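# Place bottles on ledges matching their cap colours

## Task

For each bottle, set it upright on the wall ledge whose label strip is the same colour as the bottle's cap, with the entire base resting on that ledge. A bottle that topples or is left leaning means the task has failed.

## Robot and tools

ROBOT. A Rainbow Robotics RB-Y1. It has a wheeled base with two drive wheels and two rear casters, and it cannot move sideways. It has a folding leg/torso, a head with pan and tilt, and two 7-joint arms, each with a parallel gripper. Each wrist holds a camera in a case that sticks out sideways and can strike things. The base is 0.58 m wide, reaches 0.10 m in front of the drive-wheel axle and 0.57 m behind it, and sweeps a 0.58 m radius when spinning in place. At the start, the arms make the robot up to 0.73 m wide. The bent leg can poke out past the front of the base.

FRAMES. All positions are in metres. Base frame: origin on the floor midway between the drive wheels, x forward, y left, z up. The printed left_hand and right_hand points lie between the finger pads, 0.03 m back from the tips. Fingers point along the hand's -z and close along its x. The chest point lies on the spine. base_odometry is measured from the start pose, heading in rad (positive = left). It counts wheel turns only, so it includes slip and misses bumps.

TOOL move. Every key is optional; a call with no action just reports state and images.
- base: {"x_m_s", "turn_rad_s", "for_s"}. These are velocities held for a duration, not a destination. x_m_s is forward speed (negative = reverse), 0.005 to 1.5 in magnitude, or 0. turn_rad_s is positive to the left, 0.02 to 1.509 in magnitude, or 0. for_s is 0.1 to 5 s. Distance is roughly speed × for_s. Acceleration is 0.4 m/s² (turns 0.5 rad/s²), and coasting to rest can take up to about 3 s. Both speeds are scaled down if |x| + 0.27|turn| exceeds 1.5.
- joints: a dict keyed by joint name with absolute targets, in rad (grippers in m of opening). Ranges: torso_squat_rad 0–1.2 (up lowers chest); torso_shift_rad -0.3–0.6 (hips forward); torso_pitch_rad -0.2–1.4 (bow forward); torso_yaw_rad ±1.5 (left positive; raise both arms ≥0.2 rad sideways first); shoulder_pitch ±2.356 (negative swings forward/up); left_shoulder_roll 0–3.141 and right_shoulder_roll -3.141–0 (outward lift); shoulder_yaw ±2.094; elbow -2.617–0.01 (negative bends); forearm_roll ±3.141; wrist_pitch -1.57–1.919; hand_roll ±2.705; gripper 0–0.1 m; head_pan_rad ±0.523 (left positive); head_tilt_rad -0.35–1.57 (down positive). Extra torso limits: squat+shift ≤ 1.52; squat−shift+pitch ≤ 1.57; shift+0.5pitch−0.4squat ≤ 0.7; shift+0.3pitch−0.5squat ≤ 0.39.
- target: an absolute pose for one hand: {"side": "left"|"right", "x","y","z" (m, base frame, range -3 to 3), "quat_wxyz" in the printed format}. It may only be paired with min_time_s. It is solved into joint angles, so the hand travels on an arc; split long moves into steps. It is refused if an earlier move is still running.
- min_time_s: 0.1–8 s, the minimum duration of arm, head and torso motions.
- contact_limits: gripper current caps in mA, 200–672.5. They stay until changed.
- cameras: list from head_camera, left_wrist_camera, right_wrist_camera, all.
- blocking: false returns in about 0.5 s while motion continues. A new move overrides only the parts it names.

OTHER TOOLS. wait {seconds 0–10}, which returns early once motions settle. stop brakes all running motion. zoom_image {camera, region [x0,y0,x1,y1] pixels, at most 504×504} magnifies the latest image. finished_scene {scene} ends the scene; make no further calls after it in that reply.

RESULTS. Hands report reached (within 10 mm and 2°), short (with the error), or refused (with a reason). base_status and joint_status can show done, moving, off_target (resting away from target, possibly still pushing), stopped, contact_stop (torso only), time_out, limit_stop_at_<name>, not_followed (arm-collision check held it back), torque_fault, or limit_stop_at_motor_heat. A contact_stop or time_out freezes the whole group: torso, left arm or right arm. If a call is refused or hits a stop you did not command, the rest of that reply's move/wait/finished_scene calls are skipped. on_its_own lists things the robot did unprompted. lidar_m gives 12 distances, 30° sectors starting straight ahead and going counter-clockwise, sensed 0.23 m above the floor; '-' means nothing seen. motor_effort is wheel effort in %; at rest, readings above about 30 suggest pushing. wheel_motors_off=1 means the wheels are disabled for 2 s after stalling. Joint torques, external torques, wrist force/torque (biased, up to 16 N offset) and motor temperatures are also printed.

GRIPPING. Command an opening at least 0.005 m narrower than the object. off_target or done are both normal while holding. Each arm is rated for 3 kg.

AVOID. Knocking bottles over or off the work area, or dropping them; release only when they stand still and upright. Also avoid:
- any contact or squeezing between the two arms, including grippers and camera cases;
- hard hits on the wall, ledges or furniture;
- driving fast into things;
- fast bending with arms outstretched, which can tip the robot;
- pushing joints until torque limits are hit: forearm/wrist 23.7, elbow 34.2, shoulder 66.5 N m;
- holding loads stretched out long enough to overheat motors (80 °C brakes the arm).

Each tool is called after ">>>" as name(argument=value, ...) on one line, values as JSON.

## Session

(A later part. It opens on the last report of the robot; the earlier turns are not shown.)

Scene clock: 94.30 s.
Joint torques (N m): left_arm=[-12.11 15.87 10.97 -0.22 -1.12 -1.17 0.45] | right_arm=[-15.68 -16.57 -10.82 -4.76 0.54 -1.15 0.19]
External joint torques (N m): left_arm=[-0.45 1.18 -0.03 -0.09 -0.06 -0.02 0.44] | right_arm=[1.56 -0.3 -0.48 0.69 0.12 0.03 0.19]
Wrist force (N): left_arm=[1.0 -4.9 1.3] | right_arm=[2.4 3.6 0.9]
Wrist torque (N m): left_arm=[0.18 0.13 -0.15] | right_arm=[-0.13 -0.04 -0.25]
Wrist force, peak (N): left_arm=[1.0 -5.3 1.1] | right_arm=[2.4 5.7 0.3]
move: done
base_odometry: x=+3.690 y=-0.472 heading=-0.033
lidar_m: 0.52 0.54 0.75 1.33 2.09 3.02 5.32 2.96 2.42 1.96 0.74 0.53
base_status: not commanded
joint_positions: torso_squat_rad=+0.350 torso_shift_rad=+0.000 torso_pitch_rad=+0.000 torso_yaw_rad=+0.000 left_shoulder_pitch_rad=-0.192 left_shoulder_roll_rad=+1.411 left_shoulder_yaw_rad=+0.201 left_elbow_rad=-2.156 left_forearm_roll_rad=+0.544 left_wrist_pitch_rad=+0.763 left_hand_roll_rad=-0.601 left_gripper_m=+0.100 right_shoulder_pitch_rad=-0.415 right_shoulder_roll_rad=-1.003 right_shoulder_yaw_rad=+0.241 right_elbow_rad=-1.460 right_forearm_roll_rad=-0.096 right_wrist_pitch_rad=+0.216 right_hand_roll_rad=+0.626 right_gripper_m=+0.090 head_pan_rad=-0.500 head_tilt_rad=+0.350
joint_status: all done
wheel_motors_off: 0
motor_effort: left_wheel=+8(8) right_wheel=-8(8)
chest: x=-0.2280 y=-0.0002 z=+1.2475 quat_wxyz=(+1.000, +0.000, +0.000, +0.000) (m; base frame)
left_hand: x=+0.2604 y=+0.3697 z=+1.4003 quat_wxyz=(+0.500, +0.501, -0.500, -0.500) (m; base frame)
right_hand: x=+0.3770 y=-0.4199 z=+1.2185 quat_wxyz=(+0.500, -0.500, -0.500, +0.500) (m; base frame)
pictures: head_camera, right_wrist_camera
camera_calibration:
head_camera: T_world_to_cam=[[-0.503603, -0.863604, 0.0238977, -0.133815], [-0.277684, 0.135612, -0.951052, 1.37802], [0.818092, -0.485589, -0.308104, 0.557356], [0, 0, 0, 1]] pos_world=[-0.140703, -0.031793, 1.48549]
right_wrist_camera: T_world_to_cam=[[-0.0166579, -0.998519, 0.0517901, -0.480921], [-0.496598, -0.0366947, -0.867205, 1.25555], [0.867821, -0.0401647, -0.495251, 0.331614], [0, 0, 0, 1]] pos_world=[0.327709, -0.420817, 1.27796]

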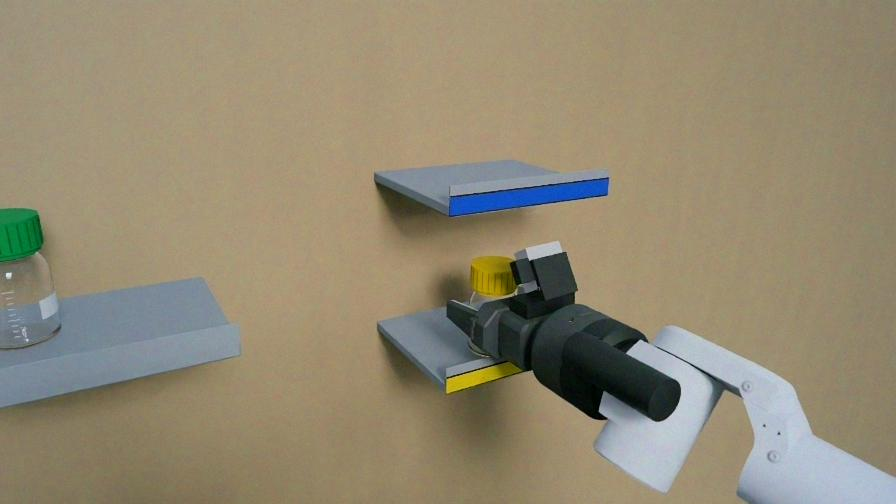

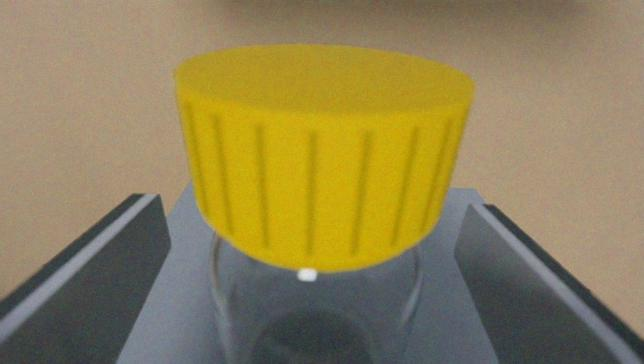

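>>> move(target={"side": "right", "x": 0.265, "y": -0.42, "z": 1.222, "quat_wxyz": [0.5, -0.5, -0.5, 0.5]})

>>> move(joints={"head_pan_rad": 0.5, "head_tilt_rad": 0.35}, cameras=["head_camera", "left_wrist_camera", "right_wrist_camera"])

Scene clock: 96.90 s.
Joint torques (N m): left_arm=[-12.14 16.11 11.04 -0.22 -1.12 -1.19 0.55] | right_arm=[-9.63 -16.6 -9.69 -4.26 0.39 -0.96 0.08]
External joint torques (N m): left_arm=[-0.48 1.42 0.04 -0.1 -0.06 -0.04 0.54] | right_arm=[0.48 -1.28 1.1 0.72 -0.21 -0.01 0.09]
Wrist force (N): left_arm=[1.0 -5.0 1.2] | right_arm=[2.8 5.3 0.7]
Wrist torque (N m): left_arm=[0.19 0.11 -0.16] | right_arm=[-0.30 0.12 -0.04]
Wrist force, peak (N): left_arm=[1.3 -5.5 1.3] | right_arm=[1.3 6.4 1.3]
move: done
base_odometry: x=+3.690 y=-0.472 heading=-0.033
lidar_m: 0.51 0.54 0.75 1.33 2.10 3.02 5.32 2.96 2.42 1.96 0.74 0.54
base_status: not commanded
joint_positions: torso_squat_rad=+0.350 torso_shift_rad=+0.000 torso_pitch_rad=+0.000 torso_yaw_rad=+0.000 left_shoulder_pitch_rad=-0.192 left_shoulder_roll_rad=+1.411 left_shoulder_yaw_rad=+0.201 left_elbow_rad=-2.156 left_forearm_roll_rad=+0.544 left_wrist_pitch_rad=+0.763 left_hand_roll_rad=-0.601 left_gripper_m=+0.100 right_shoulder_pitch_rad=+0.103 right_shoulder_roll_rad=-1.082 right_shoulder_yaw_rad=-0.071 right_elbow_rad=-1.969 right_forearm_roll_rad=-0.006 right_wrist_pitch_rad=+0.322 right_hand_roll_rad=+0.493 right_gripper_m=+0.090 head_pan_rad=-0.500 head_tilt_rad=+0.350
joint_status: all done
wheel_motors_off: 0
motor_effort: left_wheel=+8(9) right_wheel=-7(7)
chest: x=-0.2280 y=-0.0002 z=+1.2475 quat_wxyz=(+1.000, +0.000, +0.000, +0.000) (m; base frame)
left_hand: x=+0.2604 y=+0.3697 z=+1.4003 quat_wxyz=(+0.500, +0.501, -0.500, -0.500) (m; base frame)
right_hand: x=+0.2651 y=-0.4201 z=+1.2221 quat_wxyz=(+0.500, -0.500, -0.500, +0.500) (m; base frame)
right_hand_status: reached (checked arc, planned for 0.8 s): 0 mm and 0.0 deg off.
pictures: none

Scene clock: 98.23 s.
Joint torques (N m): left_arm=[-12.25 16.16 11.19 -0.13 -1.06 -1.22 0.4] | right_arm=[-9.23 -17.07 -9.67 -4.18 0.4 -0.82 0.01]
External joint torques (N m): left_arm=[-0.58 1.47 0.2 -0.01 0 -0.07 0.38] | right_arm=[0.88 -1.75 1.11 0.8 -0.2 0.13 0.02]
Wrist force (N): left_arm=[0.9 -4.9 1.1] | right_arm=[3.1 4.4 0.3]
Wrist torque (N m): left_arm=[0.16 0.12 -0.16] | right_arm=[-0.25 0.08 -0.08]
Wrist force, peak (N): left_arm=[0.9 -5.4 1.2] | right_arm=[3.0 5.3 0.5]
move: done
base_odometry: x=+3.690 y=-0.472 heading=-0.033
lidar_m: 0.52 0.54 0.74 1.33 2.09 3.01 5.32 2.97 2.42 1.96 0.74 0.54
base_status: not commanded
joint_positions: torso_squat_rad=+0.350 torso_shift_rad=+0.000 torso_pitch_rad=+0.000 torso_yaw_rad=+0.000 left_shoulder_pitch_rad=-0.192 left_shoulder_roll_rad=+1.411 left_shoulder_yaw_rad=+0.201 left_elbow_rad=-2.156 left_forearm_roll_rad=+0.544 left_wrist_pitch_rad=+0.763 left_hand_roll_rad=-0.601 left_gripper_m=+0.100 right_shoulder_pitch_rad=+0.103 right_shoulder_roll_rad=-1.082 right_shoulder_yaw_rad=-0.071 right_elbow_rad=-1.969 right_forearm_roll_rad=-0.006 right_wrist_pitch_rad=+0.322 right_hand_roll_rad=+0.493 right_gripper_m=+0.090 head_pan_rad=+0.500 head_tilt_rad=+0.350
joint_status: all done
wheel_motors_off: 0
motor_effort: left_wheel=+8(8) right_wheel=-7(8)
chest: x=-0.2280 y=-0.0002 z=+1.2475 quat_wxyz=(+1.000, +0.000, +0.000, +0.000) (m; base frame)
left_hand: x=+0.2604 y=+0.3697 z=+1.4003 quat_wxyz=(+0.500, +0.501, -0.500, -0.500) (m; base frame)
right_hand: x=+0.2651 y=-0.4201 z=+1.2221 quat_wxyz=(+0.500, -0.500, -0.500, +0.500) (m; base frame)
pictures: head_camera, left_wrist_camera, right_wrist_camera
camera_calibration:
head_camera: T_world_to_cam=[[0.454532, -0.890411, 0.0238579, 0.0635796], [-0.263554, -0.160026, -0.951279, 1.38119], [0.850847, 0.426099, -0.307408, 0.563473], [0, 0, 0, 1]] pos_world=[-0.144311, 0.0375429, 1.48559]
left_wrist_camera: T_world_to_cam=[[-0.0350461, -0.99937, -0.00560139, 0.38531], [-0.466391, 0.021312, -0.884322, 1.37912], [0.883884, -0.0283796, -0.466844, 0.508298], [0, 0, 0, 1]] pos_world=[0.207437, 0.370101, 1.45904]
right_wrist_camera: T_world_to_cam=[[-0.0166871, -0.99853, 0.051561, -0.482876], [-0.496281, -0.0364959, -0.867394, 1.20335], [0.868002, -0.040063, -0.494943, 0.430106], [0, 0, 0, 1]] pos_world=[0.21581, -0.421017, 1.28156]

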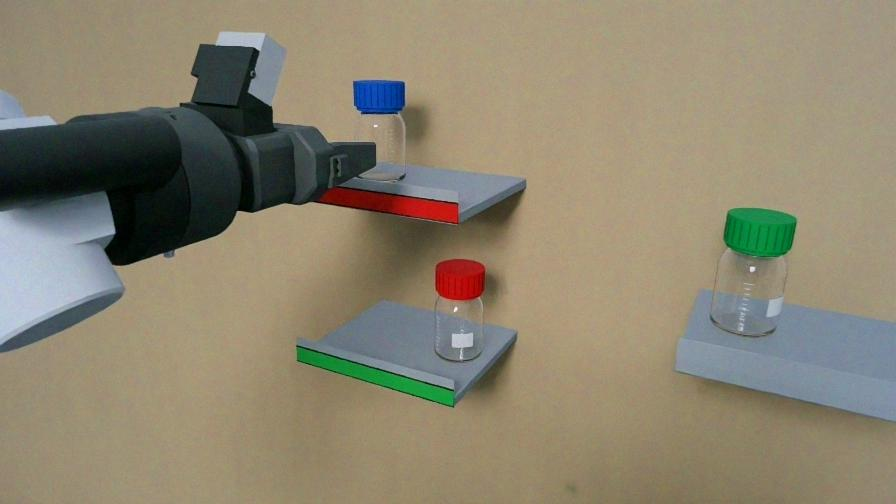

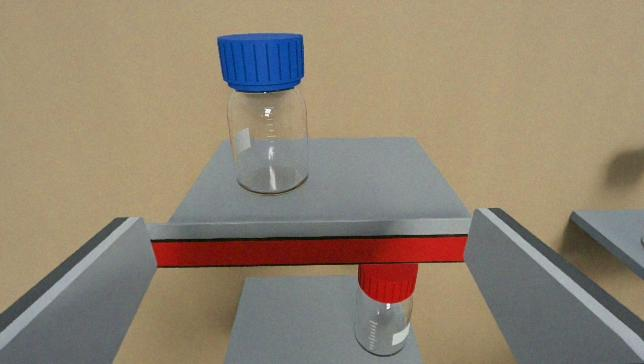

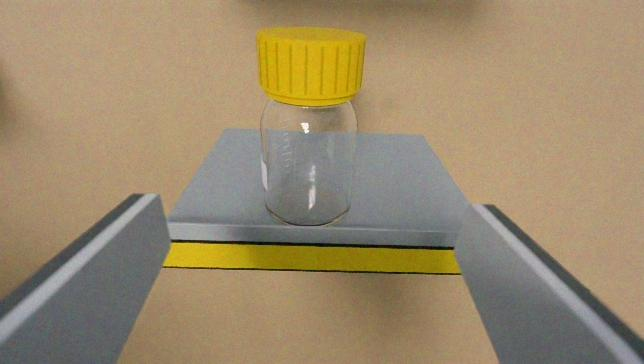

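>>> move(target={"side": "left", "x": 0.345, "y": 0.405, "z": 1.400, "quat_wxyz": [0.5, 0.5, -0.5, -0.5]}, cameras=["head_camera", "left_wrist_camera"])

>>> zoom_image(camera="left_wrist_camera", region=[200, 0, 460, 320])

Scene clock: 101.70 s.
Joint torques (N m): left_arm=[-16.58 16.41 11.1 -1.64 -0.79 -1.44 0.53] | right_arm=[-9 -16.94 -9.87 -4.71 0.48 -0.89 -0.06]
External joint torques (N m): left_arm=[-0.32 0.76 -0.5 0.26 -0.16 0.07 0.52] | right_arm=[1.1 -1.62 0.92 0.28 -0.12 0.06 -0.05]
Wrist force (N): left_arm=[1.0 -5.2 0.7] | right_arm=[3.1 4.7 0.9]
Wrist torque (N m): left_arm=[0.20 0.14 -0.04] | right_arm=[-0.27 0.06 -0.05]
Wrist force, peak (N): left_arm=[1.7 -5.9 0.6] | right_arm=[3.5 5.4 0.8]
move: done
base_odometry: x=+3.690 y=-0.472 heading=-0.033
lidar_m: 0.52 0.54 0.75 1.33 2.09 3.02 5.32 2.96 2.42 1.96 0.74 0.54
base_status: not commanded
joint_positions: torso_squat_rad=+0.350 torso_shift_rad=+0.000 torso_pitch_rad=+0.000 torso_yaw_rad=+0.000 left_shoulder_pitch_rad=-0.596 left_shoulder_roll_rad=+1.322 left_shoulder_yaw_rad=-0.152 left_elbow_rad=-1.715 left_forearm_roll_rad=+0.643 left_wrist_pitch_rad=+0.584 left_hand_roll_rad=-0.841 left_gripper_m=+0.100 right_shoulder_pitch_rad=+0.103 right_shoulder_roll_rad=-1.082 right_shoulder_yaw_rad=-0.071 right_elbow_rad=-1.969 right_forearm_roll_rad=-0.006 right_wrist_pitch_rad=+0.322 right_hand_roll_rad=+0.493 right_gripper_m=+0.090 head_pan_rad=+0.500 head_tilt_rad=+0.350
joint_status: all done
wheel_motors_off: 0
motor_effort: left_wheel=+7(8) right_wheel=-7(7)
chest: x=-0.2280 y=-0.0002 z=+1.2475 quat_wxyz=(+1.000, +0.000, +0.000, +0.000) (m; base frame)
left_hand: x=+0.3445 y=+0.4050 z=+1.4004 quat_wxyz=(+0.500, +0.501, -0.500, -0.499) (m; base frame)
left_hand_status: reached (checked arc, planned for 0.8 s): 1 mm and 0.1 deg off.
right_hand: x=+0.2651 y=-0.4201 z=+1.2221 quat_wxyz=(+0.500, -0.500, -0.500, +0.500) (m; base frame)
pictures: head_camera, left_wrist_camera
camera_calibration:
head_camera: T_world_to_cam=[[0.454532, -0.890411, 0.0238579, 0.0635796], [-0.263554, -0.160026, -0.951279, 1.38119], [0.850847, 0.426099, -0.307408, 0.563473], [0, 0, 0, 1]] pos_world=[-0.144311, 0.0375429, 1.48559]
left_wrist_camera: T_world_to_cam=[[-0.0348051, -0.999381, -0.00521699, 0.422904], [-0.464827, 0.0208091, -0.885157, 1.41861], [0.884717, -0.0283829, -0.465263, 0.432546], [0, 0, 0, 1]] pos_world=[0.291446, 0.405399, 1.45914]

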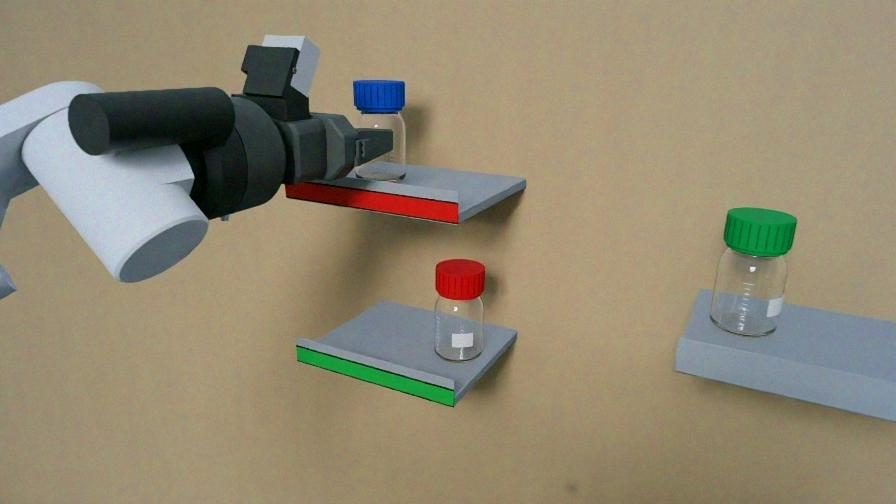

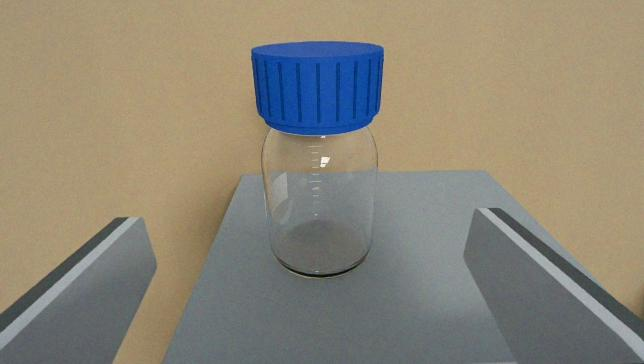

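Scaled by 1.575 from the camera's 644x364 image, which has a finer 1265x715 frame.

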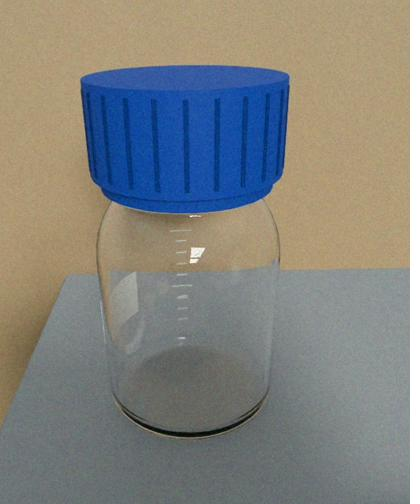

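>>> move(target={"side": "left", "x": 0.431, "y": 0.403, "z": 1.396, "quat_wxyz": [0.5, 0.5, -0.5, -0.5]})

>>> move(joints={"left_gripper_m": 0.04}, cameras=["head_camera", "left_wrist_camera"])

>>> zoom_image(camera="head_camera", region=[250, 30, 550, 240])

Scene clock: 103.97 s.
Joint torques (N m): left_arm=[-21.81 15.26 8.82 -3.77 -0.39 -1.84 0.65] | right_arm=[-9.33 -16.33 -9.61 -4.48 0.55 -0.84 0]
External joint torques (N m): left_arm=[-0.32 1.22 -0.85 0.67 -0.14 0.04 0.64] | right_arm=[0.77 -1.01 1.18 0.5 -0.05 0.11 0]
Wrist force (N): left_arm=[1.2 -5.0 0.9] | right_arm=[2.4 4.7 0.4]
Wrist torque (N m): left_arm=[0.18 0.13 -0.05] | right_arm=[-0.31 0.04 -0.01]
Wrist force, peak (N): left_arm=[1.7 -5.9 1.2] | right_arm=[3.3 5.3 0.5]
move: done
base_odometry: x=+3.690 y=-0.472 heading=-0.033
lidar_m: 0.51 0.54 0.75 1.33 2.09 3.02 5.33 2.96 2.42 1.96 0.73 0.54
base_status: not commanded
joint_positions: torso_squat_rad=+0.350 torso_shift_rad=+0.000 torso_pitch_rad=+0.000 torso_yaw_rad=+0.000 left_shoulder_pitch_rad=-0.960 left_shoulder_roll_rad=+1.079 left_shoulder_yaw_rad=-0.343 left_elbow_rad=-1.231 left_forearm_roll_rad=+0.757 left_wrist_pitch_rad=+0.481 left_hand_roll_rad=-1.182 left_gripper_m=+0.100 right_shoulder_pitch_rad=+0.103 right_shoulder_roll_rad=-1.082 right_shoulder_yaw_rad=-0.071 right_elbow_rad=-1.969 right_forearm_roll_rad=-0.006 right_wrist_pitch_rad=+0.322 right_hand_roll_rad=+0.493 right_gripper_m=+0.090 head_pan_rad=+0.500 head_tilt_rad=+0.350
joint_status: all done
wheel_motors_off: 0
motor_effort: left_wheel=+8(8) right_wheel=-5(8)
chest: x=-0.2280 y=-0.0002 z=+1.2475 quat_wxyz=(+1.000, +0.000, +0.000, +0.000) (m; base frame)
left_hand: x=+0.4306 y=+0.4030 z=+1.3967 quat_wxyz=(+0.500, +0.501, -0.500, -0.498) (m; base frame)
left_hand_status: reached (checked arc, planned for 0.8 s): 1 mm and 0.3 deg off.
right_hand: x=+0.2651 y=-0.4201 z=+1.2222 quat_wxyz=(+0.500, -0.500, -0.500, +0.500) (m; base frame)
pictures: none

Scene clock: 105.17 s.
Joint torques (N m): left_arm=[-21.7 15.28 9.01 -4.01 -0.35 -1.79 0.45] | right_arm=[-9.48 -17.22 -9.2 -4.48 0.44 -0.91 0.04]
External joint torques (N m): left_arm=[-0.22 1.24 -0.65 0.43 -0.1 0.1 0.43] | right_arm=[0.62 -1.9 1.59 0.51 -0.17 0.04 0.04]
Wrist force (N): left_arm=[1.1 -4.0 1.9] | right_arm=[3.1 3.9 0.4]
Wrist torque (N m): left_arm=[0.16 0.08 0.02] | right_arm=[-0.16 0.12 -0.03]
Wrist force, peak (N): left_arm=[1.1 -5.5 0.8] | right_arm=[3.0 5.4 0.9]
move: off_target
base_odometry: x=+3.690 y=-0.472 heading=-0.033
lidar_m: 0.51 0.54 0.76 1.33 2.09 3.02 5.32 2.96 2.43 1.95 0.73 0.54
base_status: not commanded
joint_positions: torso_squat_rad=+0.350 torso_shift_rad=+0.000 torso_pitch_rad=+0.000 torso_yaw_rad=+0.000 left_shoulder_pitch_rad=-0.960 left_shoulder_roll_rad=+1.079 left_shoulder_yaw_rad=-0.343 left_elbow_rad=-1.231 left_forearm_roll_rad=+0.757 left_wrist_pitch_rad=+0.481 left_hand_roll_rad=-1.182 left_gripper_m=+0.055 right_shoulder_pitch_rad=+0.103 right_shoulder_roll_rad=-1.082 right_shoulder_yaw_rad=-0.071 right_elbow_rad=-1.969 right_forearm_roll_rad=-0.006 right_wrist_pitch_rad=+0.322 right_hand_roll_rad=+0.493 right_gripper_m=+0.090 head_pan_rad=+0.500 head_tilt_rad=+0.350
joint_status: left_gripper_m off_target (ended at +0.055, target +0.040)
wheel_motors_off: 0
motor_effort: left_wheel=+8(8) right_wheel=-6(8)
chest: x=-0.2280 y=-0.0002 z=+1.2475 quat_wxyz=(+1.000, +0.000, +0.000, +0.000) (m; base frame)
left_hand: x=+0.4306 y=+0.4030 z=+1.3967 quat_wxyz=(+0.500, +0.501, -0.500, -0.498) (m; base frame)
right_hand: x=+0.2651 y=-0.4201 z=+1.2222 quat_wxyz=(+0.500, -0.500, -0.500, +0.500) (m; base frame)
pictures: head_camera, left_wrist_camera
camera_calibration:
head_camera: T_world_to_cam=[[0.454506, -0.890422, 0.0239146, 0.0634922], [-0.26351, -0.160055, -0.951286, 1.38121], [0.850874, 0.426064, -0.307381, 0.563438], [0, 0, 0, 1]] pos_world=[-0.144311, 0.0375431, 1.48559]
left_wrist_camera: T_world_to_cam=[[-0.0324213, -0.999464, -0.00456228, 0.422062], [-0.464287, 0.0191028, -0.885479, 1.45626], [0.885091, -0.0265901, -0.464657, 0.352799], [0, 0, 0, 1]] pos_world=[0.377547, 0.403398, 1.45534]

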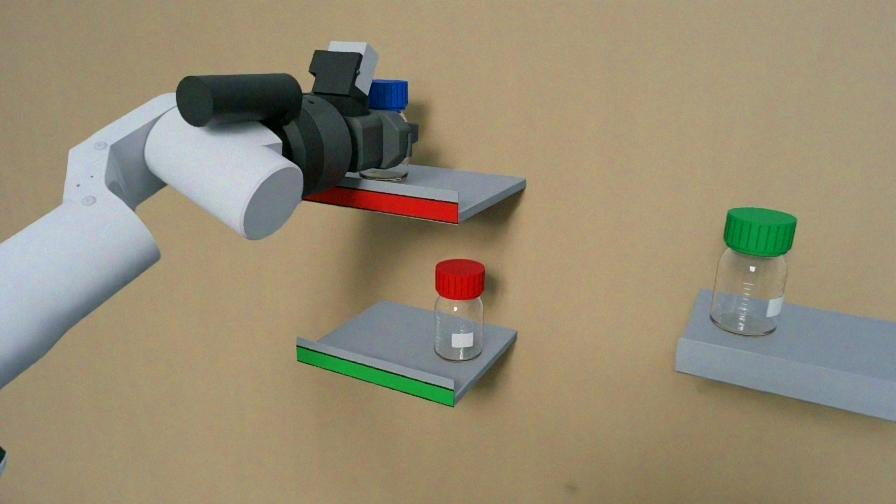

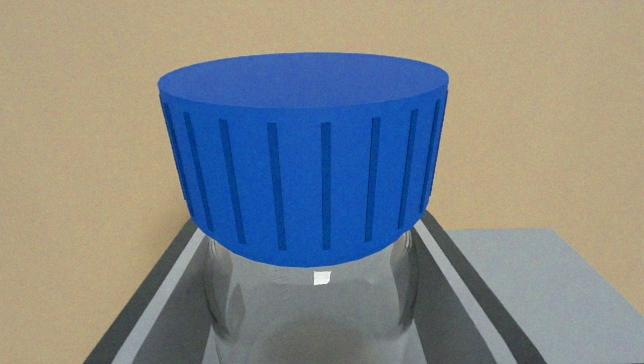

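Scaled by 1.680 from the camera's 896x504 image, which has a finer 1280x720 frame.

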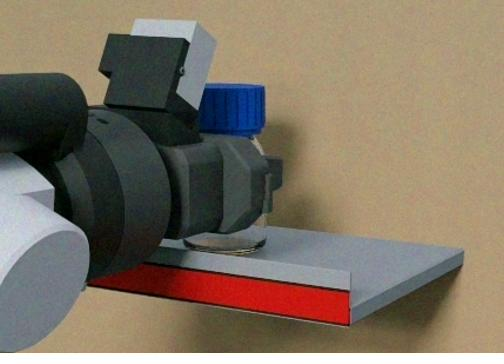

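>>> move(target={"side": "left", "x": 0.431, "y": 0.403, "z": 1.432, "quat_wxyz": [0.5, 0.5, -0.5, -0.5]})

>>> move(target={"side": "left", "x": 0.27, "y": 0.37, "z": 1.43, "quat_wxyz": [0.5, 0.5, -0.5, -0.5]})

>>> move(target={"side": "left", "x": 0.23, "y": 0.15, "z": 1.38, "quat_wxyz": [0.5, 0.5, -0.5, -0.5]})

>>> move(target={"side": "left", "x": 0.25, "y": -0.07, "z": 1.345, "quat_wxyz": [0.5, 0.5, -0.5, -0.5]})

>>> move(joints={"head_pan_rad": 0.0, "head_tilt_rad": 0.4}, cameras=["head_camera", "left_wrist_camera"])

Scene clock: 108.60 s.
Joint torques (N m): left_arm=[-22.83 15.07 7.84 -4.01 -0.52 -2.29 0.21] | right_arm=[-9.21 -16.53 -9.62 -4.17 0.46 -0.77 0.22]
External joint torques (N m): left_arm=[-1.12 1.75 -1.41 0.23 -0.29 -0.35 0.2] | right_arm=[0.89 -1.21 1.16 0.82 -0.14 0.18 0.23]
Wrist force (N): left_arm=[1.2 -6.5 0.9] | right_arm=[2.8 4.5 0.7]
Wrist torque (N m): left_arm=[0.16 0.11 -0.02] | right_arm=[-0.25 0.02 -0.04]
Wrist force, peak (N): left_arm=[0.0 -8.8 0.7] | right_arm=[3.2 6.0 0.8]
move: done
base_odometry: x=+3.690 y=-0.472 heading=-0.033
lidar_m: 0.51 0.54 0.74 1.33 2.09 3.02 5.32 2.96 2.43 1.96 0.73 0.54
base_status: not commanded
joint_positions: torso_squat_rad=+0.350 torso_shift_rad=+0.000 torso_pitch_rad=+0.000 torso_yaw_rad=+0.000 left_shoulder_pitch_rad=-1.064 left_shoulder_roll_rad=+1.099 left_shoulder_yaw_rad=-0.366 left_elbow_rad=-1.177 left_forearm_roll_rad=+0.846 left_wrist_pitch_rad=+0.533 left_hand_roll_rad=-1.254 left_gripper_m=+0.055 right_shoulder_pitch_rad=+0.103 right_shoulder_roll_rad=-1.082 right_shoulder_yaw_rad=-0.071 right_elbow_rad=-1.969 right_forearm_roll_rad=-0.006 right_wrist_pitch_rad=+0.322 right_hand_roll_rad=+0.493 right_gripper_m=+0.090 head_pan_rad=+0.500 head_tilt_rad=+0.350
joint_status: all done
wheel_motors_off: 0
motor_effort: left_wheel=+8(8) right_wheel=-6(8)
chest: x=-0.2280 y=-0.0002 z=+1.2475 quat_wxyz=(+1.000, +0.000, +0.000, +0.000) (m; base frame)
left_hand: x=+0.4307 y=+0.4030 z=+1.4324 quat_wxyz=(+0.500, +0.501, -0.500, -0.499) (m; base frame)
left_hand_status: reached (checked arc, planned for 0.4 s): 1 mm and 0.2 deg off.
right_hand: x=+0.2651 y=-0.4200 z=+1.2222 quat_wxyz=(+0.500, -0.500, -0.500, +0.500) (m; base frame)
pictures: none

Scene clock: 110.03 s.
Joint torques (N m): left_arm=[-12.66 16.01 12.32 2.78 -1.06 -0.7 -0.03] | right_arm=[-9.01 -16.41 -9.7 -4.5 0.51 -0.79 0.1]
External joint torques (N m): left_arm=[-0.95 1.27 0.76 0.38 -0.01 -0.07 -0.04] | right_arm=[1.1 -1.09 1.09 0.49 -0.09 0.16 0.11]
Wrist force (N): left_arm=[1.1 -6.8 0.9] | right_arm=[2.8 5.1 1.0]
Wrist torque (N m): left_arm=[0.20 0.14 -0.17] | right_arm=[-0.29 0.08 -0.05]
Wrist force, peak (N): left_arm=[2.8 -7.4 -0.1] | right_arm=[3.5 5.0 1.3]
move: done
base_odometry: x=+3.690 y=-0.472 heading=-0.033
lidar_m: 0.52 0.53 0.75 1.33 2.09 3.03 5.32 2.97 2.42 1.96 0.74 0.53
base_status: not commanded
joint_positions: torso_squat_rad=+0.350 torso_shift_rad=+0.000 torso_pitch_rad=+0.000 torso_yaw_rad=+0.000 left_shoulder_pitch_rad=-0.279 left_shoulder_roll_rad=+1.704 left_shoulder_yaw_rad=+0.031 left_elbow_rad=-2.079 left_forearm_roll_rad=+0.529 left_wrist_pitch_rad=+0.642 left_hand_roll_rad=-0.316 left_gripper_m=+0.055 right_shoulder_pitch_rad=+0.103 right_shoulder_roll_rad=-1.082 right_shoulder_yaw_rad=-0.071 right_elbow_rad=-1.969 right_forearm_roll_rad=-0.006 right_wrist_pitch_rad=+0.322 right_hand_roll_rad=+0.493 right_gripper_m=+0.090 head_pan_rad=+0.500 head_tilt_rad=+0.350
joint_status: all done
wheel_motors_off: 0
motor_effort: left_wheel=+8(8) right_wheel=-6(7)
chest: x=-0.2280 y=-0.0002 z=+1.2475 quat_wxyz=(+1.000, +0.000, +0.000, +0.000) (m; base frame)
left_hand: x=+0.2700 y=+0.3703 z=+1.4301 quat_wxyz=(+0.501, +0.500, -0.498, -0.500) (m; base frame)
left_hand_status: reached (checked arc, planned for 1.1 s): 0 mm and 0.3 deg off.
right_hand: x=+0.2652 y=-0.4201 z=+1.2221 quat_wxyz=(+0.500, -0.500, -0.500, +0.500) (m; base frame)
pictures: none

Scene clock: 111.53 s.
Joint torques (N m): left_arm=[-16.3 8.79 9.27 0.24 -2.01 -1.05 0.19] | right_arm=[-9.75 -17.2 -9.86 -4.27 0.44 -0.7 0.02]
External joint torques (N m): left_arm=[-0.48 2.12 -0.04 0.33 -0.1 -0.33 0.18] | right_arm=[0.35 -1.88 0.92 0.72 -0.16 0.26 0.02]
Wrist force (N): left_arm=[0.8 -6.6 1.2] | right_arm=[2.5 4.1 0.9]
Wrist torque (N m): left_arm=[0.15 0.11 -0.05] | right_arm=[-0.19 0.01 -0.07]
Wrist force, peak (N): left_arm=[-0.1 -8.4 0.2] | right_arm=[3.3 5.3 -0.3]
move: done
base_odometry: x=+3.690 y=-0.472 heading=-0.033
lidar_m: 0.51 0.54 0.74 1.32 2.09 3.02 5.32 2.96 2.43 1.97 0.74 0.54
base_status: not commanded
joint_positions: torso_squat_rad=+0.350 torso_shift_rad=+0.000 torso_pitch_rad=+0.000 torso_yaw_rad=+0.000 left_shoulder_pitch_rad=-1.040 left_shoulder_roll_rad=+0.971 left_shoulder_yaw_rad=-0.635 left_elbow_rad=-2.434 left_forearm_roll_rad=+0.106 left_wrist_pitch_rad=+1.643 left_hand_roll_rad=-0.360 left_gripper_m=+0.055 right_shoulder_pitch_rad=+0.103 right_shoulder_roll_rad=-1.082 right_shoulder_yaw_rad=-0.071 right_elbow_rad=-1.969 right_forearm_roll_rad=-0.006 right_wrist_pitch_rad=+0.322 right_hand_roll_rad=+0.493 right_gripper_m=+0.090 head_pan_rad=+0.500 head_tilt_rad=+0.350
joint_status: all done
wheel_motors_off: 0
motor_effort: left_wheel=+8(8) right_wheel=-6(8)
chest: x=-0.2280 y=-0.0002 z=+1.2475 quat_wxyz=(+1.000, +0.000, +0.000, +0.000) (m; base frame)
left_hand: x=+0.2297 y=+0.1498 z=+1.3801 quat_wxyz=(+0.499, +0.500, -0.501, -0.500) (m; base frame)
left_hand_status: reached (checked arc, planned for 1.0 s): 0 mm and 0.1 deg off.
right_hand: x=+0.2651 y=-0.4201 z=+1.2221 quat_wxyz=(+0.500, -0.500, -0.500, +0.500) (m; base frame)
pictures: none

Scene clock: 113.00 s.
Joint torques (N m): left_arm=[-19.13 6.95 10.07 -1.58 -2.02 -0.53 0.4] | right_arm=[-9.01 -16.97 -10.01 -4.63 0.52 -0.76 0.12]
External joint torques (N m): left_arm=[-0.61 2.1 -0.17 0.42 -0.08 0 0.39] | right_arm=[1.1 -1.65 0.77 0.36 -0.08 0.19 0.13]
Wrist force (N): left_arm=[1.0 -6.9 1.2] | right_arm=[1.7 4.7 0.7]
Wrist torque (N m): left_arm=[0.21 0.13 -0.16] | right_arm=[-0.27 -0.01 -0.08]
Wrist force, peak (N): left_arm=[2.2 -7.2 1.4] | right_arm=[3.7 5.1 1.4]
move: done
base_odometry: x=+3.690 y=-0.472 heading=-0.033
lidar_m: 0.51 0.54 0.75 1.32 2.10 3.02 5.32 2.96 2.43 1.96 0.73 0.54
base_status: not commanded
joint_positions: torso_squat_rad=+0.350 torso_shift_rad=+0.000 torso_pitch_rad=+0.000 torso_yaw_rad=+0.000 left_shoulder_pitch_rad=-1.407 left_shoulder_roll_rad=+0.252 left_shoulder_yaw_rad=-1.006 left_elbow_rad=-1.796 left_forearm_roll_rad=-0.194 left_wrist_pitch_rad=+1.783 left_hand_roll_rad=-0.266 left_gripper_m=+0.055 right_shoulder_pitch_rad=+0.103 right_shoulder_roll_rad=-1.082 right_shoulder_yaw_rad=-0.071 right_elbow_rad=-1.969 right_forearm_roll_rad=-0.006 right_wrist_pitch_rad=+0.322 right_hand_roll_rad=+0.493 right_gripper_m=+0.090 head_pan_rad=+0.500 head_tilt_rad=+0.350
joint_status: all done
wheel_motors_off: 0
motor_effort: left_wheel=+7(8) right_wheel=-7(8)
chest: x=-0.2280 y=-0.0002 z=+1.2475 quat_wxyz=(+1.000, +0.000, +0.000, +0.000) (m; base frame)
left_hand: x=+0.2493 y=-0.0697 z=+1.3450 quat_wxyz=(+0.500, +0.500, -0.500, -0.500) (m; base frame)
left_hand_status: reached (checked arc, planned for 1.0 s): 1 mm and 0.1 deg off.
right_hand: x=+0.2652 y=-0.4201 z=+1.2221 quat_wxyz=(+0.500, -0.500, -0.500, +0.500) (m; base frame)
pictures: none

Scene clock: 114.00 s.
Joint torques (N m): left_arm=[-19.34 6.75 10.07 -1.47 -2.13 -0.48 0.39] | right_arm=[-8.9 -16.87 -9.5 -4.5 0.46 -0.91 0.02]
External joint torques (N m): left_arm=[-0.81 1.91 -0.17 0.53 -0.18 0.05 0.38] | right_arm=[1.21 -1.55 1.29 0.49 -0.14 0.04 0.03]
Wrist force (N): left_arm=[1.3 -6.9 1.1] | right_arm=[2.4 4.4 0.8]
Wrist torque (N m): left_arm=[0.22 0.16 -0.17] | right_arm=[-0.23 0.03 -0.04]
Wrist force, peak (N): left_arm=[1.0 -7.1 0.9] | right_arm=[3.4 5.3 1.3]
move: done
base_odometry: x=+3.690 y=-0.472 heading=-0.033
lidar_m: 0.52 0.54 0.75 1.32 2.09 3.03 5.32 2.96 2.42 1.96 0.74 0.54
base_status: not commanded
joint_positions: torso_squat_rad=+0.350 torso_shift_rad=+0.000 torso_pitch_rad=+0.000 torso_yaw_rad=+0.000 left_shoulder_pitch_rad=-1.407 left_shoulder_roll_rad=+0.252 left_shoulder_yaw_rad=-1.006 left_elbow_rad=-1.796 left_forearm_roll_rad=-0.194 left_wrist_pitch_rad=+1.783 left_hand_roll_rad=-0.266 left_gripper_m=+0.055 right_shoulder_pitch_rad=+0.103 right_shoulder_roll_rad=-1.082 right_shoulder_yaw_rad=-0.071 right_elbow_rad=-1.969 right_forearm_roll_rad=-0.006 right_wrist_pitch_rad=+0.322 right_hand_roll_rad=+0.493 right_gripper_m=+0.090 head_pan_rad=+0.000 head_tilt_rad=+0.400
joint_status: all done
wheel_motors_off: 0
motor_effort: left_wheel=+8(8) right_wheel=-7(8)
chest: x=-0.2280 y=-0.0002 z=+1.2475 quat_wxyz=(+1.000, +0.000, +0.000, +0.000) (m; base frame)
left_hand: x=+0.2493 y=-0.0697 z=+1.3450 quat_wxyz=(+0.500, +0.500, -0.500, -0.500) (m; base frame)
right_hand: x=+0.2652 y=-0.4201 z=+1.2221 quat_wxyz=(+0.500, -0.500, -0.500, +0.500) (m; base frame)
pictures: head_camera, left_wrist_camera
camera_calibration:
left_wrist_camera: T_world_to_cam=[[-0.0374143, -0.999287, -0.00514648, -0.0544838], [-0.466677, 0.0220264, -0.884153, 1.33436], [0.883636, -0.0306782, -0.467168, 0.48022], [0, 0, 0, 1]] pos_world=[0.196337, -0.0691038, 1.40384]

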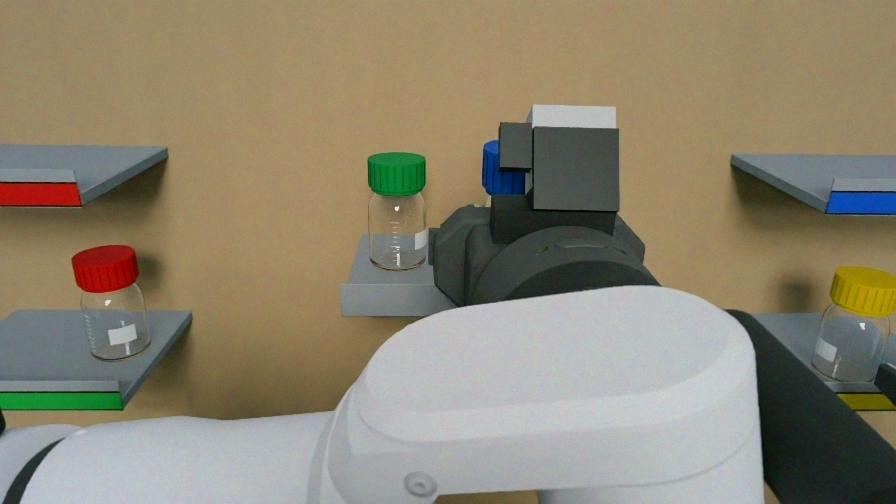

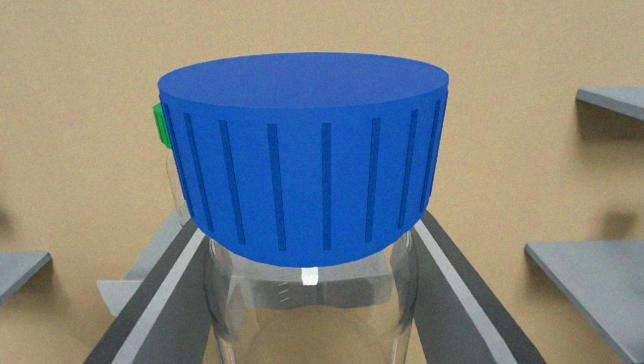

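>>> move(target={"side": "left", "x": 0.382, "y": -0.08, "z": 1.350, "quat_wxyz": [0.5, 0.5, -0.5, -0.5]}, cameras=["head_camera", "left_wrist_camera"])

Scene clock: 116.77 s.
Joint torques (N m): left_arm=[-24.2 8.47 9.95 -2.51 -2.07 -0.37 0.45] | right_arm=[-8.99 -16.65 -9.19 -4.24 0.46 -0.65 0.12]
External joint torques (N m): left_arm=[-1.37 0.71 1.4 0.09 -0.22 0.04 0.44] | right_arm=[1.12 -1.33 1.6 0.75 -0.14 0.3 0.13]
Wrist force (N): left_arm=[1.0 -6.7 0.9] | right_arm=[3.0 4.9 0.5]
Wrist torque (N m): left_arm=[0.17 0.12 -0.16] | right_arm=[-0.24 0.06 -0.05]
Wrist force, peak (N): left_arm=[-0.6 -7.8 0.5] | right_arm=[3.1 5.5 1.0]
move: done
base_odometry: x=+3.690 y=-0.472 heading=-0.033
lidar_m: 0.52 0.54 0.75 1.33 2.09 3.03 5.32 2.97 2.42 1.96 0.73 0.54
base_status: not commanded
joint_positions: torso_squat_rad=+0.350 torso_shift_rad=+0.000 torso_pitch_rad=+0.000 torso_yaw_rad=+0.000 left_shoulder_pitch_rad=-1.526 left_shoulder_roll_rad=+0.173 left_shoulder_yaw_rad=-0.969 left_elbow_rad=-1.120 left_forearm_roll_rad=-0.144 left_wrist_pitch_rad=+1.243 left_hand_roll_rad=-0.202 left_gripper_m=+0.055 right_shoulder_pitch_rad=+0.103 right_shoulder_roll_rad=-1.082 right_shoulder_yaw_rad=-0.071 right_elbow_rad=-1.969 right_forearm_roll_rad=-0.006 right_wrist_pitch_rad=+0.322 right_hand_roll_rad=+0.493 right_gripper_m=+0.090 head_pan_rad=+0.000 head_tilt_rad=+0.400
joint_status: all done
wheel_motors_off: 0
motor_effort: left_wheel=+8(8) right_wheel=-7(8)
chest: x=-0.2280 y=-0.0002 z=+1.2475 quat_wxyz=(+1.000, +0.000, +0.000, +0.000) (m; base frame)
left_hand: x=+0.3819 y=-0.0799 z=+1.3501 quat_wxyz=(+0.500, +0.500, -0.500, -0.500) (m; base frame)
left_hand_status: reached (checked arc, planned for 0.9 s): 0 mm and 0.0 deg off.
right_hand: x=+0.2651 y=-0.4201 z=+1.2222 quat_wxyz=(+0.500, -0.500, -0.500, +0.500) (m; base frame)
pictures: head_camera, left_wrist_camera
camera_calibration:
left_wrist_camera: T_world_to_cam=[[-0.0364325, -0.999321, -0.00543346, -0.0597086], [-0.466585, 0.021818, -0.884207, 1.40092], [0.883726, -0.0296787, -0.467064, 0.364972], [0, 0, 0, 1]] pos_world=[0.328937, -0.0794014, 1.40884]

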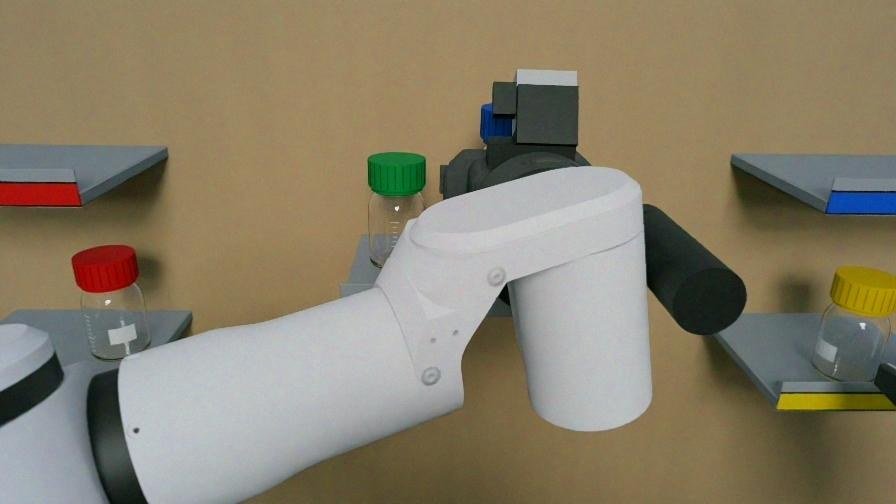

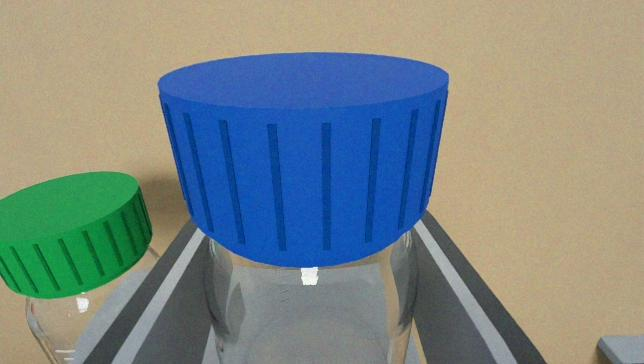

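>>> move(target={"side": "left", "x": 0.382, "y": -0.08, "z": 1.316, "quat_wxyz": [0.5, 0.5, -0.5, -0.5]}, min_time_s=0.8)

>>> move(target={"side": "left", "x": 0.382, "y": -0.08, "z": 1.312, "quat_wxyz": [0.5, 0.5, -0.5, -0.5]}, cameras=["head_camera", "left_wrist_camera"])

Scene clock: 118.30 s.
Joint torques (N m): left_arm=[-23.87 7.07 6.8 -3.65 -2.27 -0.55 0.41] | right_arm=[-9.44 -17.02 -9.82 -4.59 0.27 -0.9 -0.03]
External joint torques (N m): left_arm=[-1.09 0.11 -1.78 -0.86 -0.4 -0.26 0.4] | right_arm=[0.67 -1.7 0.97 0.4 -0.33 0.05 -0.02]
Wrist force (N): left_arm=[0.9 -6.9 1.0] | right_arm=[2.9 4.4 0.6]
Wrist torque (N m): left_arm=[0.21 0.10 -0.16] | right_arm=[-0.19 0.06 -0.05]
Wrist force, peak (N): left_arm=[1.2 -7.2 1.1] | right_arm=[3.5 5.5 0.5]
move: done
base_odometry: x=+3.690 y=-0.472 heading=-0.033
lidar_m: 0.51 0.54 0.75 1.33 2.09 3.02 5.32 2.96 2.42 1.96 0.74 0.54
base_status: not commanded
joint_positions: torso_squat_rad=+0.350 torso_shift_rad=+0.000 torso_pitch_rad=+0.000 torso_yaw_rad=+0.000 left_shoulder_pitch_rad=-1.466 left_shoulder_roll_rad=+0.159 left_shoulder_yaw_rad=-1.014 left_elbow_rad=-1.121 left_forearm_roll_rad=-0.201 left_wrist_pitch_rad=+1.235 left_hand_roll_rad=-0.139 left_gripper_m=+0.055 right_shoulder_pitch_rad=+0.103 right_shoulder_roll_rad=-1.082 right_shoulder_yaw_rad=-0.071 right_elbow_rad=-1.969 right_forearm_roll_rad=-0.006 right_wrist_pitch_rad=+0.322 right_hand_roll_rad=+0.493 right_gripper_m=+0.090 head_pan_rad=+0.000 head_tilt_rad=+0.400
joint_status: all done
wheel_motors_off: 0
motor_effort: left_wheel=+8(8) right_wheel=-6(7)
chest: x=-0.2280 y=-0.0002 z=+1.2475 quat_wxyz=(+1.000, +0.000, +0.000, +0.000) (m; base frame)
left_hand: x=+0.3821 y=-0.0798 z=+1.3162 quat_wxyz=(+0.500, +0.500, -0.500, -0.500) (m; base frame)
left_hand_status: reached (checked arc, planned for 0.8 s): 0 mm and 0.0 deg off.
right_hand: x=+0.2651 y=-0.4201 z=+1.2222 quat_wxyz=(+0.500, -0.500, -0.500, +0.500) (m; base frame)
pictures: none

Scene clock: 118.83 s.
Joint torques (N m): left_arm=[-24.47 7.91 7.6 -3.06 -2.25 -0.37 0.45] | right_arm=[-9 -16.77 -9.65 -4.57 0.53 -0.87 0.17]
External joint torques (N m): left_arm=[-1.7 1.04 -0.97 -0.25 -0.38 -0.1 0.44] | right_arm=[1.1 -1.45 1.14 0.42 -0.07 0.08 0.17]
Wrist force (N): left_arm=[1.2 -6.9 1.0] | right_arm=[3.1 4.7 1.2]
Wrist torque (N m): left_arm=[0.20 0.14 -0.16] | right_arm=[-0.26 0.11 -0.07]
Wrist force, peak (N): left_arm=[0.5 -8.8 0.9] | right_arm=[3.5 4.9 0.8]
move: done
base_odometry: x=+3.690 y=-0.472 heading=-0.033
lidar_m: 0.51 0.54 0.75 1.33 2.09 3.02 5.33 2.95 2.42 1.96 0.74 0.53
base_status: not commanded
joint_positions: torso_squat_rad=+0.350 torso_shift_rad=+0.000 torso_pitch_rad=+0.000 torso_yaw_rad=+0.000 left_shoulder_pitch_rad=-1.459 left_shoulder_roll_rad=+0.156 left_shoulder_yaw_rad=-1.019 left_elbow_rad=-1.120 left_forearm_roll_rad=-0.208 left_wrist_pitch_rad=+1.233 left_hand_roll_rad=-0.132 left_gripper_m=+0.055 right_shoulder_pitch_rad=+0.103 right_shoulder_roll_rad=-1.082 right_shoulder_yaw_rad=-0.071 right_elbow_rad=-1.969 right_forearm_roll_rad=-0.006 right_wrist_pitch_rad=+0.322 right_hand_roll_rad=+0.493 right_gripper_m=+0.090 head_pan_rad=+0.000 head_tilt_rad=+0.400
joint_status: all done
wheel_motors_off: 0
motor_effort: left_wheel=+8(8) right_wheel=-6(7)
chest: x=-0.2280 y=-0.0002 z=+1.2475 quat_wxyz=(+1.000, +0.000, +0.000, +0.000) (m; base frame)
left_hand: x=+0.3820 y=-0.0799 z=+1.3121 quat_wxyz=(+0.500, +0.500, -0.500, -0.500) (m; base frame)
left_hand_status: reached (checked arc, planned for 0.1 s): 0 mm and 0.0 deg off.
right_hand: x=+0.2651 y=-0.4201 z=+1.2222 quat_wxyz=(+0.500, -0.500, -0.500, +0.500) (m; base frame)
pictures: head_camera, left_wrist_camera
camera_calibration:
head_camera: T_world_to_cam=[[-0.0266442, -0.999327, 0.0252064, -0.0374942], [-0.355504, -0.0140945, -0.934569, 1.33806], [0.934295, -0.0338618, -0.354889, 0.649216], [0, 0, 0, 1]] pos_world=[-0.131872, 0.00337394, 1.48186]
left_wrist_camera: T_world_to_cam=[[-0.0358854, -0.999344, -0.00480596, -0.0609518], [-0.466897, 0.0210173, -0.884062, 1.36734], [0.883583, -0.029481, -0.467345, 0.347543], [0, 0, 0, 1]] pos_world=[0.329135, -0.0794037, 1.37094]

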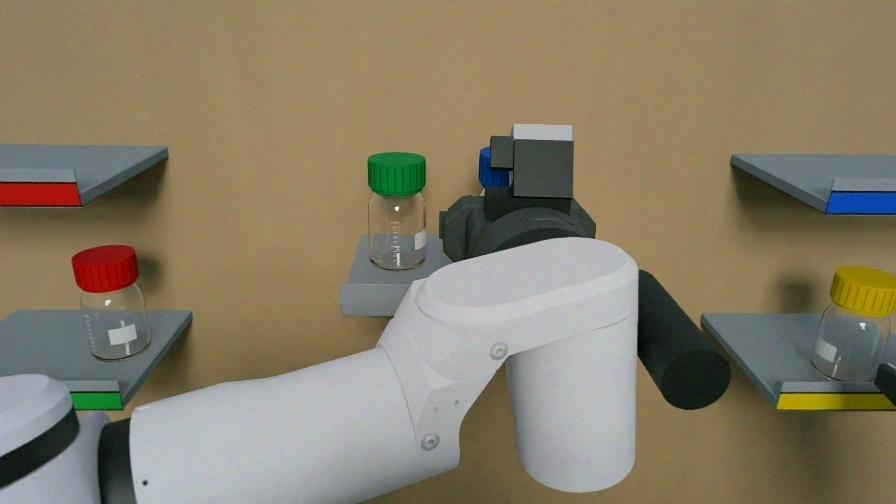

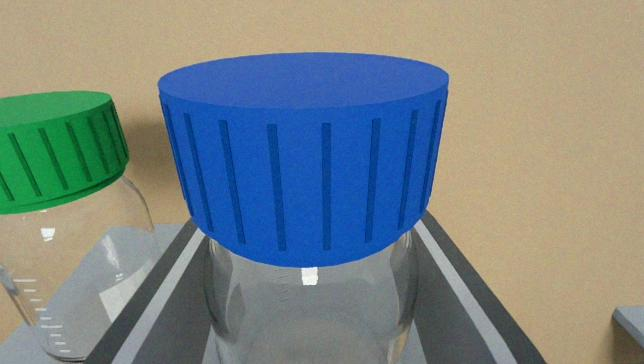

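>>> move(target={"side": "left", "x": 0.382, "y": -0.08, "z": 1.308, "quat_wxyz": [0.5, 0.5, -0.5, -0.5]})

>>> move(target={"side": "left", "x": 0.382, "y": -0.08, "z": 1.305, "quat_wxyz": [0.5, 0.5, -0.5, -0.5]})

Scene clock: 119.93 s.
Joint torques (N m): left_arm=[-24.54 7.55 7.51 -3.13 -2.15 -0.4 0.45] | right_arm=[-9.25 -16.69 -9.35 -4.31 0.68 -1.01 0.07]
External joint torques (N m): left_arm=[-1.78 0.78 -1.06 -0.29 -0.28 -0.14 0.43] | right_arm=[0.85 -1.37 1.44 0.68 0.08 -0.06 0.08]
Wrist force (N): left_arm=[0.8 -6.8 1.1] | right_arm=[3.2 5.0 0.9]
Wrist torque (N m): left_arm=[0.20 0.09 -0.16] | right_arm=[-0.32 0.07 -0.06]
Wrist force, peak (N): left_arm=[0.6 -8.7 1.1] | right_arm=[2.8 5.7 1.2]
move: done
base_odometry: x=+3.690 y=-0.472 heading=-0.033
lidar_m: 0.52 0.54 0.75 1.33 2.09 3.02 5.33 2.97 2.42 1.96 0.74 0.54
base_status: not commanded
joint_positions: torso_squat_rad=+0.350 torso_shift_rad=+0.000 torso_pitch_rad=+0.000 torso_yaw_rad=+0.000 left_shoulder_pitch_rad=-1.452 left_shoulder_roll_rad=+0.154 left_shoulder_yaw_rad=-1.024 left_elbow_rad=-1.119 left_forearm_roll_rad=-0.215 left_wrist_pitch_rad=+1.232 left_hand_roll_rad=-0.125 left_gripper_m=+0.055 right_shoulder_pitch_rad=+0.103 right_shoulder_roll_rad=-1.082 right_shoulder_yaw_rad=-0.071 right_elbow_rad=-1.969 right_forearm_roll_rad=-0.006 right_wrist_pitch_rad=+0.322 right_hand_roll_rad=+0.493 right_gripper_m=+0.090 head_pan_rad=+0.000 head_tilt_rad=+0.400
joint_status: all done
wheel_motors_off: 0
motor_effort: left_wheel=+8(8) right_wheel=-7(8)
chest: x=-0.2280 y=-0.0002 z=+1.2475 quat_wxyz=(+1.000, +0.000, +0.000, +0.000) (m; base frame)
left_hand: x=+0.3820 y=-0.0800 z=+1.3081 quat_wxyz=(+0.500, +0.500, -0.500, -0.500) (m; base frame)
left_hand_status: reached (checked arc, planned for 0.1 s): 0 mm and 0.0 deg off.
right_hand: x=+0.2651 y=-0.4201 z=+1.2222 quat_wxyz=(+0.500, -0.500, -0.500, +0.500) (m; base frame)
pictures: none

Scene clock: 120.47 s.
Joint torques (N m): left_arm=[-24.55 7.6 7.72 -2.92 -2.2 -0.43 0.43] | right_arm=[-9.06 -16.54 -9.46 -4.43 0.47 -0.98 0.03]
External joint torques (N m): left_arm=[-1.8 0.9 -0.84 -0.06 -0.33 -0.19 0.42] | right_arm=[1.04 -1.23 1.32 0.56 -0.13 -0.02 0.04]
Wrist force (N): left_arm=[1.0 -6.9 1.0] | right_arm=[2.4 5.0 1.0]
Wrist torque (N m): left_arm=[0.20 0.12 -0.16] | right_arm=[-0.33 0.02 -0.02]
Wrist force, peak (N): left_arm=[1.1 -8.2 0.9] | right_arm=[2.7 5.3 0.6]
move: done
base_odometry: x=+3.690 y=-0.472 heading=-0.033
lidar_m: 0.51 0.54 0.75 1.33 2.09 3.02 5.32 2.96 2.42 1.96 0.73 0.54
base_status: not commanded
joint_positions: torso_squat_rad=+0.350 torso_shift_rad=+0.000 torso_pitch_rad=+0.000 torso_yaw_rad=+0.000 left_shoulder_pitch_rad=-1.447 left_shoulder_roll_rad=+0.152 left_shoulder_yaw_rad=-1.028 left_elbow_rad=-1.118 left_forearm_roll_rad=-0.220 left_wrist_pitch_rad=+1.230 left_hand_roll_rad=-0.119 left_gripper_m=+0.055 right_shoulder_pitch_rad=+0.103 right_shoulder_roll_rad=-1.082 right_shoulder_yaw_rad=-0.071 right_elbow_rad=-1.969 right_forearm_roll_rad=-0.006 right_wrist_pitch_rad=+0.322 right_hand_roll_rad=+0.493 right_gripper_m=+0.090 head_pan_rad=+0.000 head_tilt_rad=+0.400
joint_status: all done
wheel_motors_off: 0
motor_effort: left_wheel=+8(8) right_wheel=-7(7)
chest: x=-0.2280 y=-0.0002 z=+1.2475 quat_wxyz=(+1.000, +0.000, +0.000, +0.000) (m; base frame)
left_hand: x=+0.3820 y=-0.0800 z=+1.3051 quat_wxyz=(+0.500, +0.500, -0.500, -0.500) (m; base frame)
left_hand_status: reached (checked arc, planned for 0.1 s): 0 mm and 0.0 deg off.
right_hand: x=+0.2651 y=-0.4201 z=+1.2222 quat_wxyz=(+0.500, -0.500, -0.500, +0.500) (m; base frame)
pictures: none

>>> move(target={"side": "left", "x": 0.382, "y": -0.08, "z": 1.302, "quat_wxyz": [0.5, 0.5, -0.5, -0.5]})

>>> move(target={"side": "left", "x": 0.382, "y": -0.08, "z": 1.299, "quat_wxyz": [0.5, 0.5, -0.5, -0.5]}, cameras=["left_wrist_camera"])

Scene clock: 121.50 s.
Joint torques (N m): left_arm=[-24.8 7.72 7.31 -2.7 -2.1 -0.32 0.42] | right_arm=[-9.35 -16.62 -9.98 -4.34 0.51 -0.92 0.05]
External joint torques (N m): left_arm=[-2.05 1.09 -1.24 0.18 -0.23 -0.09 0.4] | right_arm=[0.75 -1.3 0.8 0.65 -0.1 0.03 0.06]
Wrist force (N): left_arm=[1.0 -6.7 1.1] | right_arm=[2.8 4.3 0.6]
Wrist torque (N m): left_arm=[0.18 0.12 -0.17] | right_arm=[-0.24 0.06 -0.05]
Wrist force, peak (N): left_arm=[1.3 -7.8 1.6] | right_arm=[2.9 5.5 1.1]
move: done
base_odometry: x=+3.690 y=-0.472 heading=-0.033
lidar_m: 0.52 0.53 0.75 1.33 2.09 3.02 5.32 2.96 2.42 1.96 0.74 0.53
base_status: not commanded
joint_positions: torso_squat_rad=+0.350 torso_shift_rad=+0.000 torso_pitch_rad=+0.000 torso_yaw_rad=+0.000 left_shoulder_pitch_rad=-1.442 left_shoulder_roll_rad=+0.150 left_shoulder_yaw_rad=-1.032 left_elbow_rad=-1.117 left_forearm_roll_rad=-0.226 left_wrist_pitch_rad=+1.229 left_hand_roll_rad=-0.113 left_gripper_m=+0.055 right_shoulder_pitch_rad=+0.103 right_shoulder_roll_rad=-1.082 right_shoulder_yaw_rad=-0.071 right_elbow_rad=-1.969 right_forearm_roll_rad=-0.006 right_wrist_pitch_rad=+0.322 right_hand_roll_rad=+0.493 right_gripper_m=+0.090 head_pan_rad=+0.000 head_tilt_rad=+0.400
joint_status: all done
wheel_motors_off: 0
motor_effort: left_wheel=+8(8) right_wheel=-6(8)
chest: x=-0.2280 y=-0.0002 z=+1.2475 quat_wxyz=(+1.000, +0.000, +0.000, +0.000) (m; base frame)
left_hand: x=+0.3820 y=-0.0800 z=+1.3021 quat_wxyz=(+0.500, +0.500, -0.500, -0.500) (m; base frame)
left_hand_status: reached (checked arc, planned for 0.1 s): 0 mm and 0.0 deg off.
right_hand: x=+0.2651 y=-0.4201 z=+1.2222 quat_wxyz=(+0.500, -0.500, -0.500, +0.500) (m; base frame)
pictures: none

Scene clock: 122.03 s.
Joint torques (N m): left_arm=[-24.09 7.39 7.39 -2.68 -2.18 -0.41 0.44] | right_arm=[-9.41 -16.53 -9.29 -4.52 0.3 -1.02 0.06]
External joint torques (N m): left_arm=[-1.36 0.83 -1.15 0.22 -0.32 -0.19 0.43] | right_arm=[0.69 -1.21 1.49 0.46 -0.3 -0.07 0.07]
Wrist force (N): left_arm=[1.2 -6.5 1.1] | right_arm=[3.1 4.2 0.0]
Wrist torque (N m): left_arm=[0.16 0.14 -0.16] | right_arm=[-0.25 0.09 -0.08]
Wrist force, peak (N): left_arm=[1.6 -7.8 1.5] | right_arm=[3.6 5.0 1.0]
move: done
base_odometry: x=+3.690 y=-0.472 heading=-0.033
lidar_m: 0.51 0.54 0.75 1.33 2.09 3.02 5.32 2.97 2.42 1.96 0.74 0.54
base_status: not commanded
joint_positions: torso_squat_rad=+0.350 torso_shift_rad=+0.000 torso_pitch_rad=+0.000 torso_yaw_rad=+0.000 left_shoulder_pitch_rad=-1.437 left_shoulder_roll_rad=+0.149 left_shoulder_yaw_rad=-1.036 left_elbow_rad=-1.115 left_forearm_roll_rad=-0.231 left_wrist_pitch_rad=+1.228 left_hand_roll_rad=-0.108 left_gripper_m=+0.055 right_shoulder_pitch_rad=+0.103 right_shoulder_roll_rad=-1.082 right_shoulder_yaw_rad=-0.071 right_elbow_rad=-1.969 right_forearm_roll_rad=-0.006 right_wrist_pitch_rad=+0.322 right_hand_roll_rad=+0.493 right_gripper_m=+0.090 head_pan_rad=+0.000 head_tilt_rad=+0.400
joint_status: all done
wheel_motors_off: 0
motor_effort: left_wheel=+8(8) right_wheel=-6(8)
chest: x=-0.2280 y=-0.0002 z=+1.2475 quat_wxyz=(+1.000, +0.000, +0.000, +0.000) (m; base frame)
left_hand: x=+0.3820 y=-0.0800 z=+1.2991 quat_wxyz=(+0.500, +0.500, -0.500, -0.500) (m; base frame)
left_hand_status: reached (checked arc, planned for 0.1 s): 0 mm and 0.0 deg off.
right_hand: x=+0.2651 y=-0.4201 z=+1.2222 quat_wxyz=(+0.500, -0.500, -0.500, +0.500) (m; base frame)
pictures: left_wrist_camera
camera_calibration:
left_wrist_camera: T_world_to_cam=[[-0.0360202, -0.999339, -0.00484824, -0.0609121], [-0.466891, 0.0211176, -0.884063, 1.35585], [0.883581, -0.0295805, -0.467343, 0.341458], [0, 0, 0, 1]] pos_world=[0.329135, -0.0794037, 1.35794]

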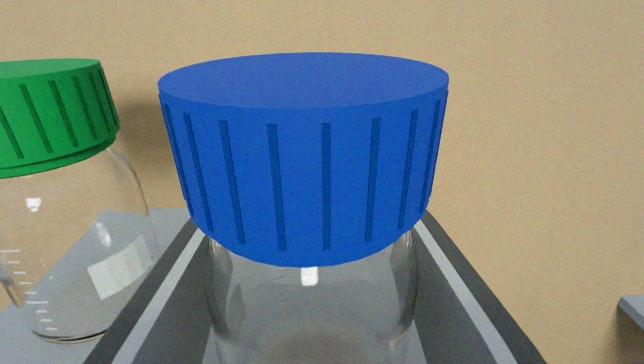

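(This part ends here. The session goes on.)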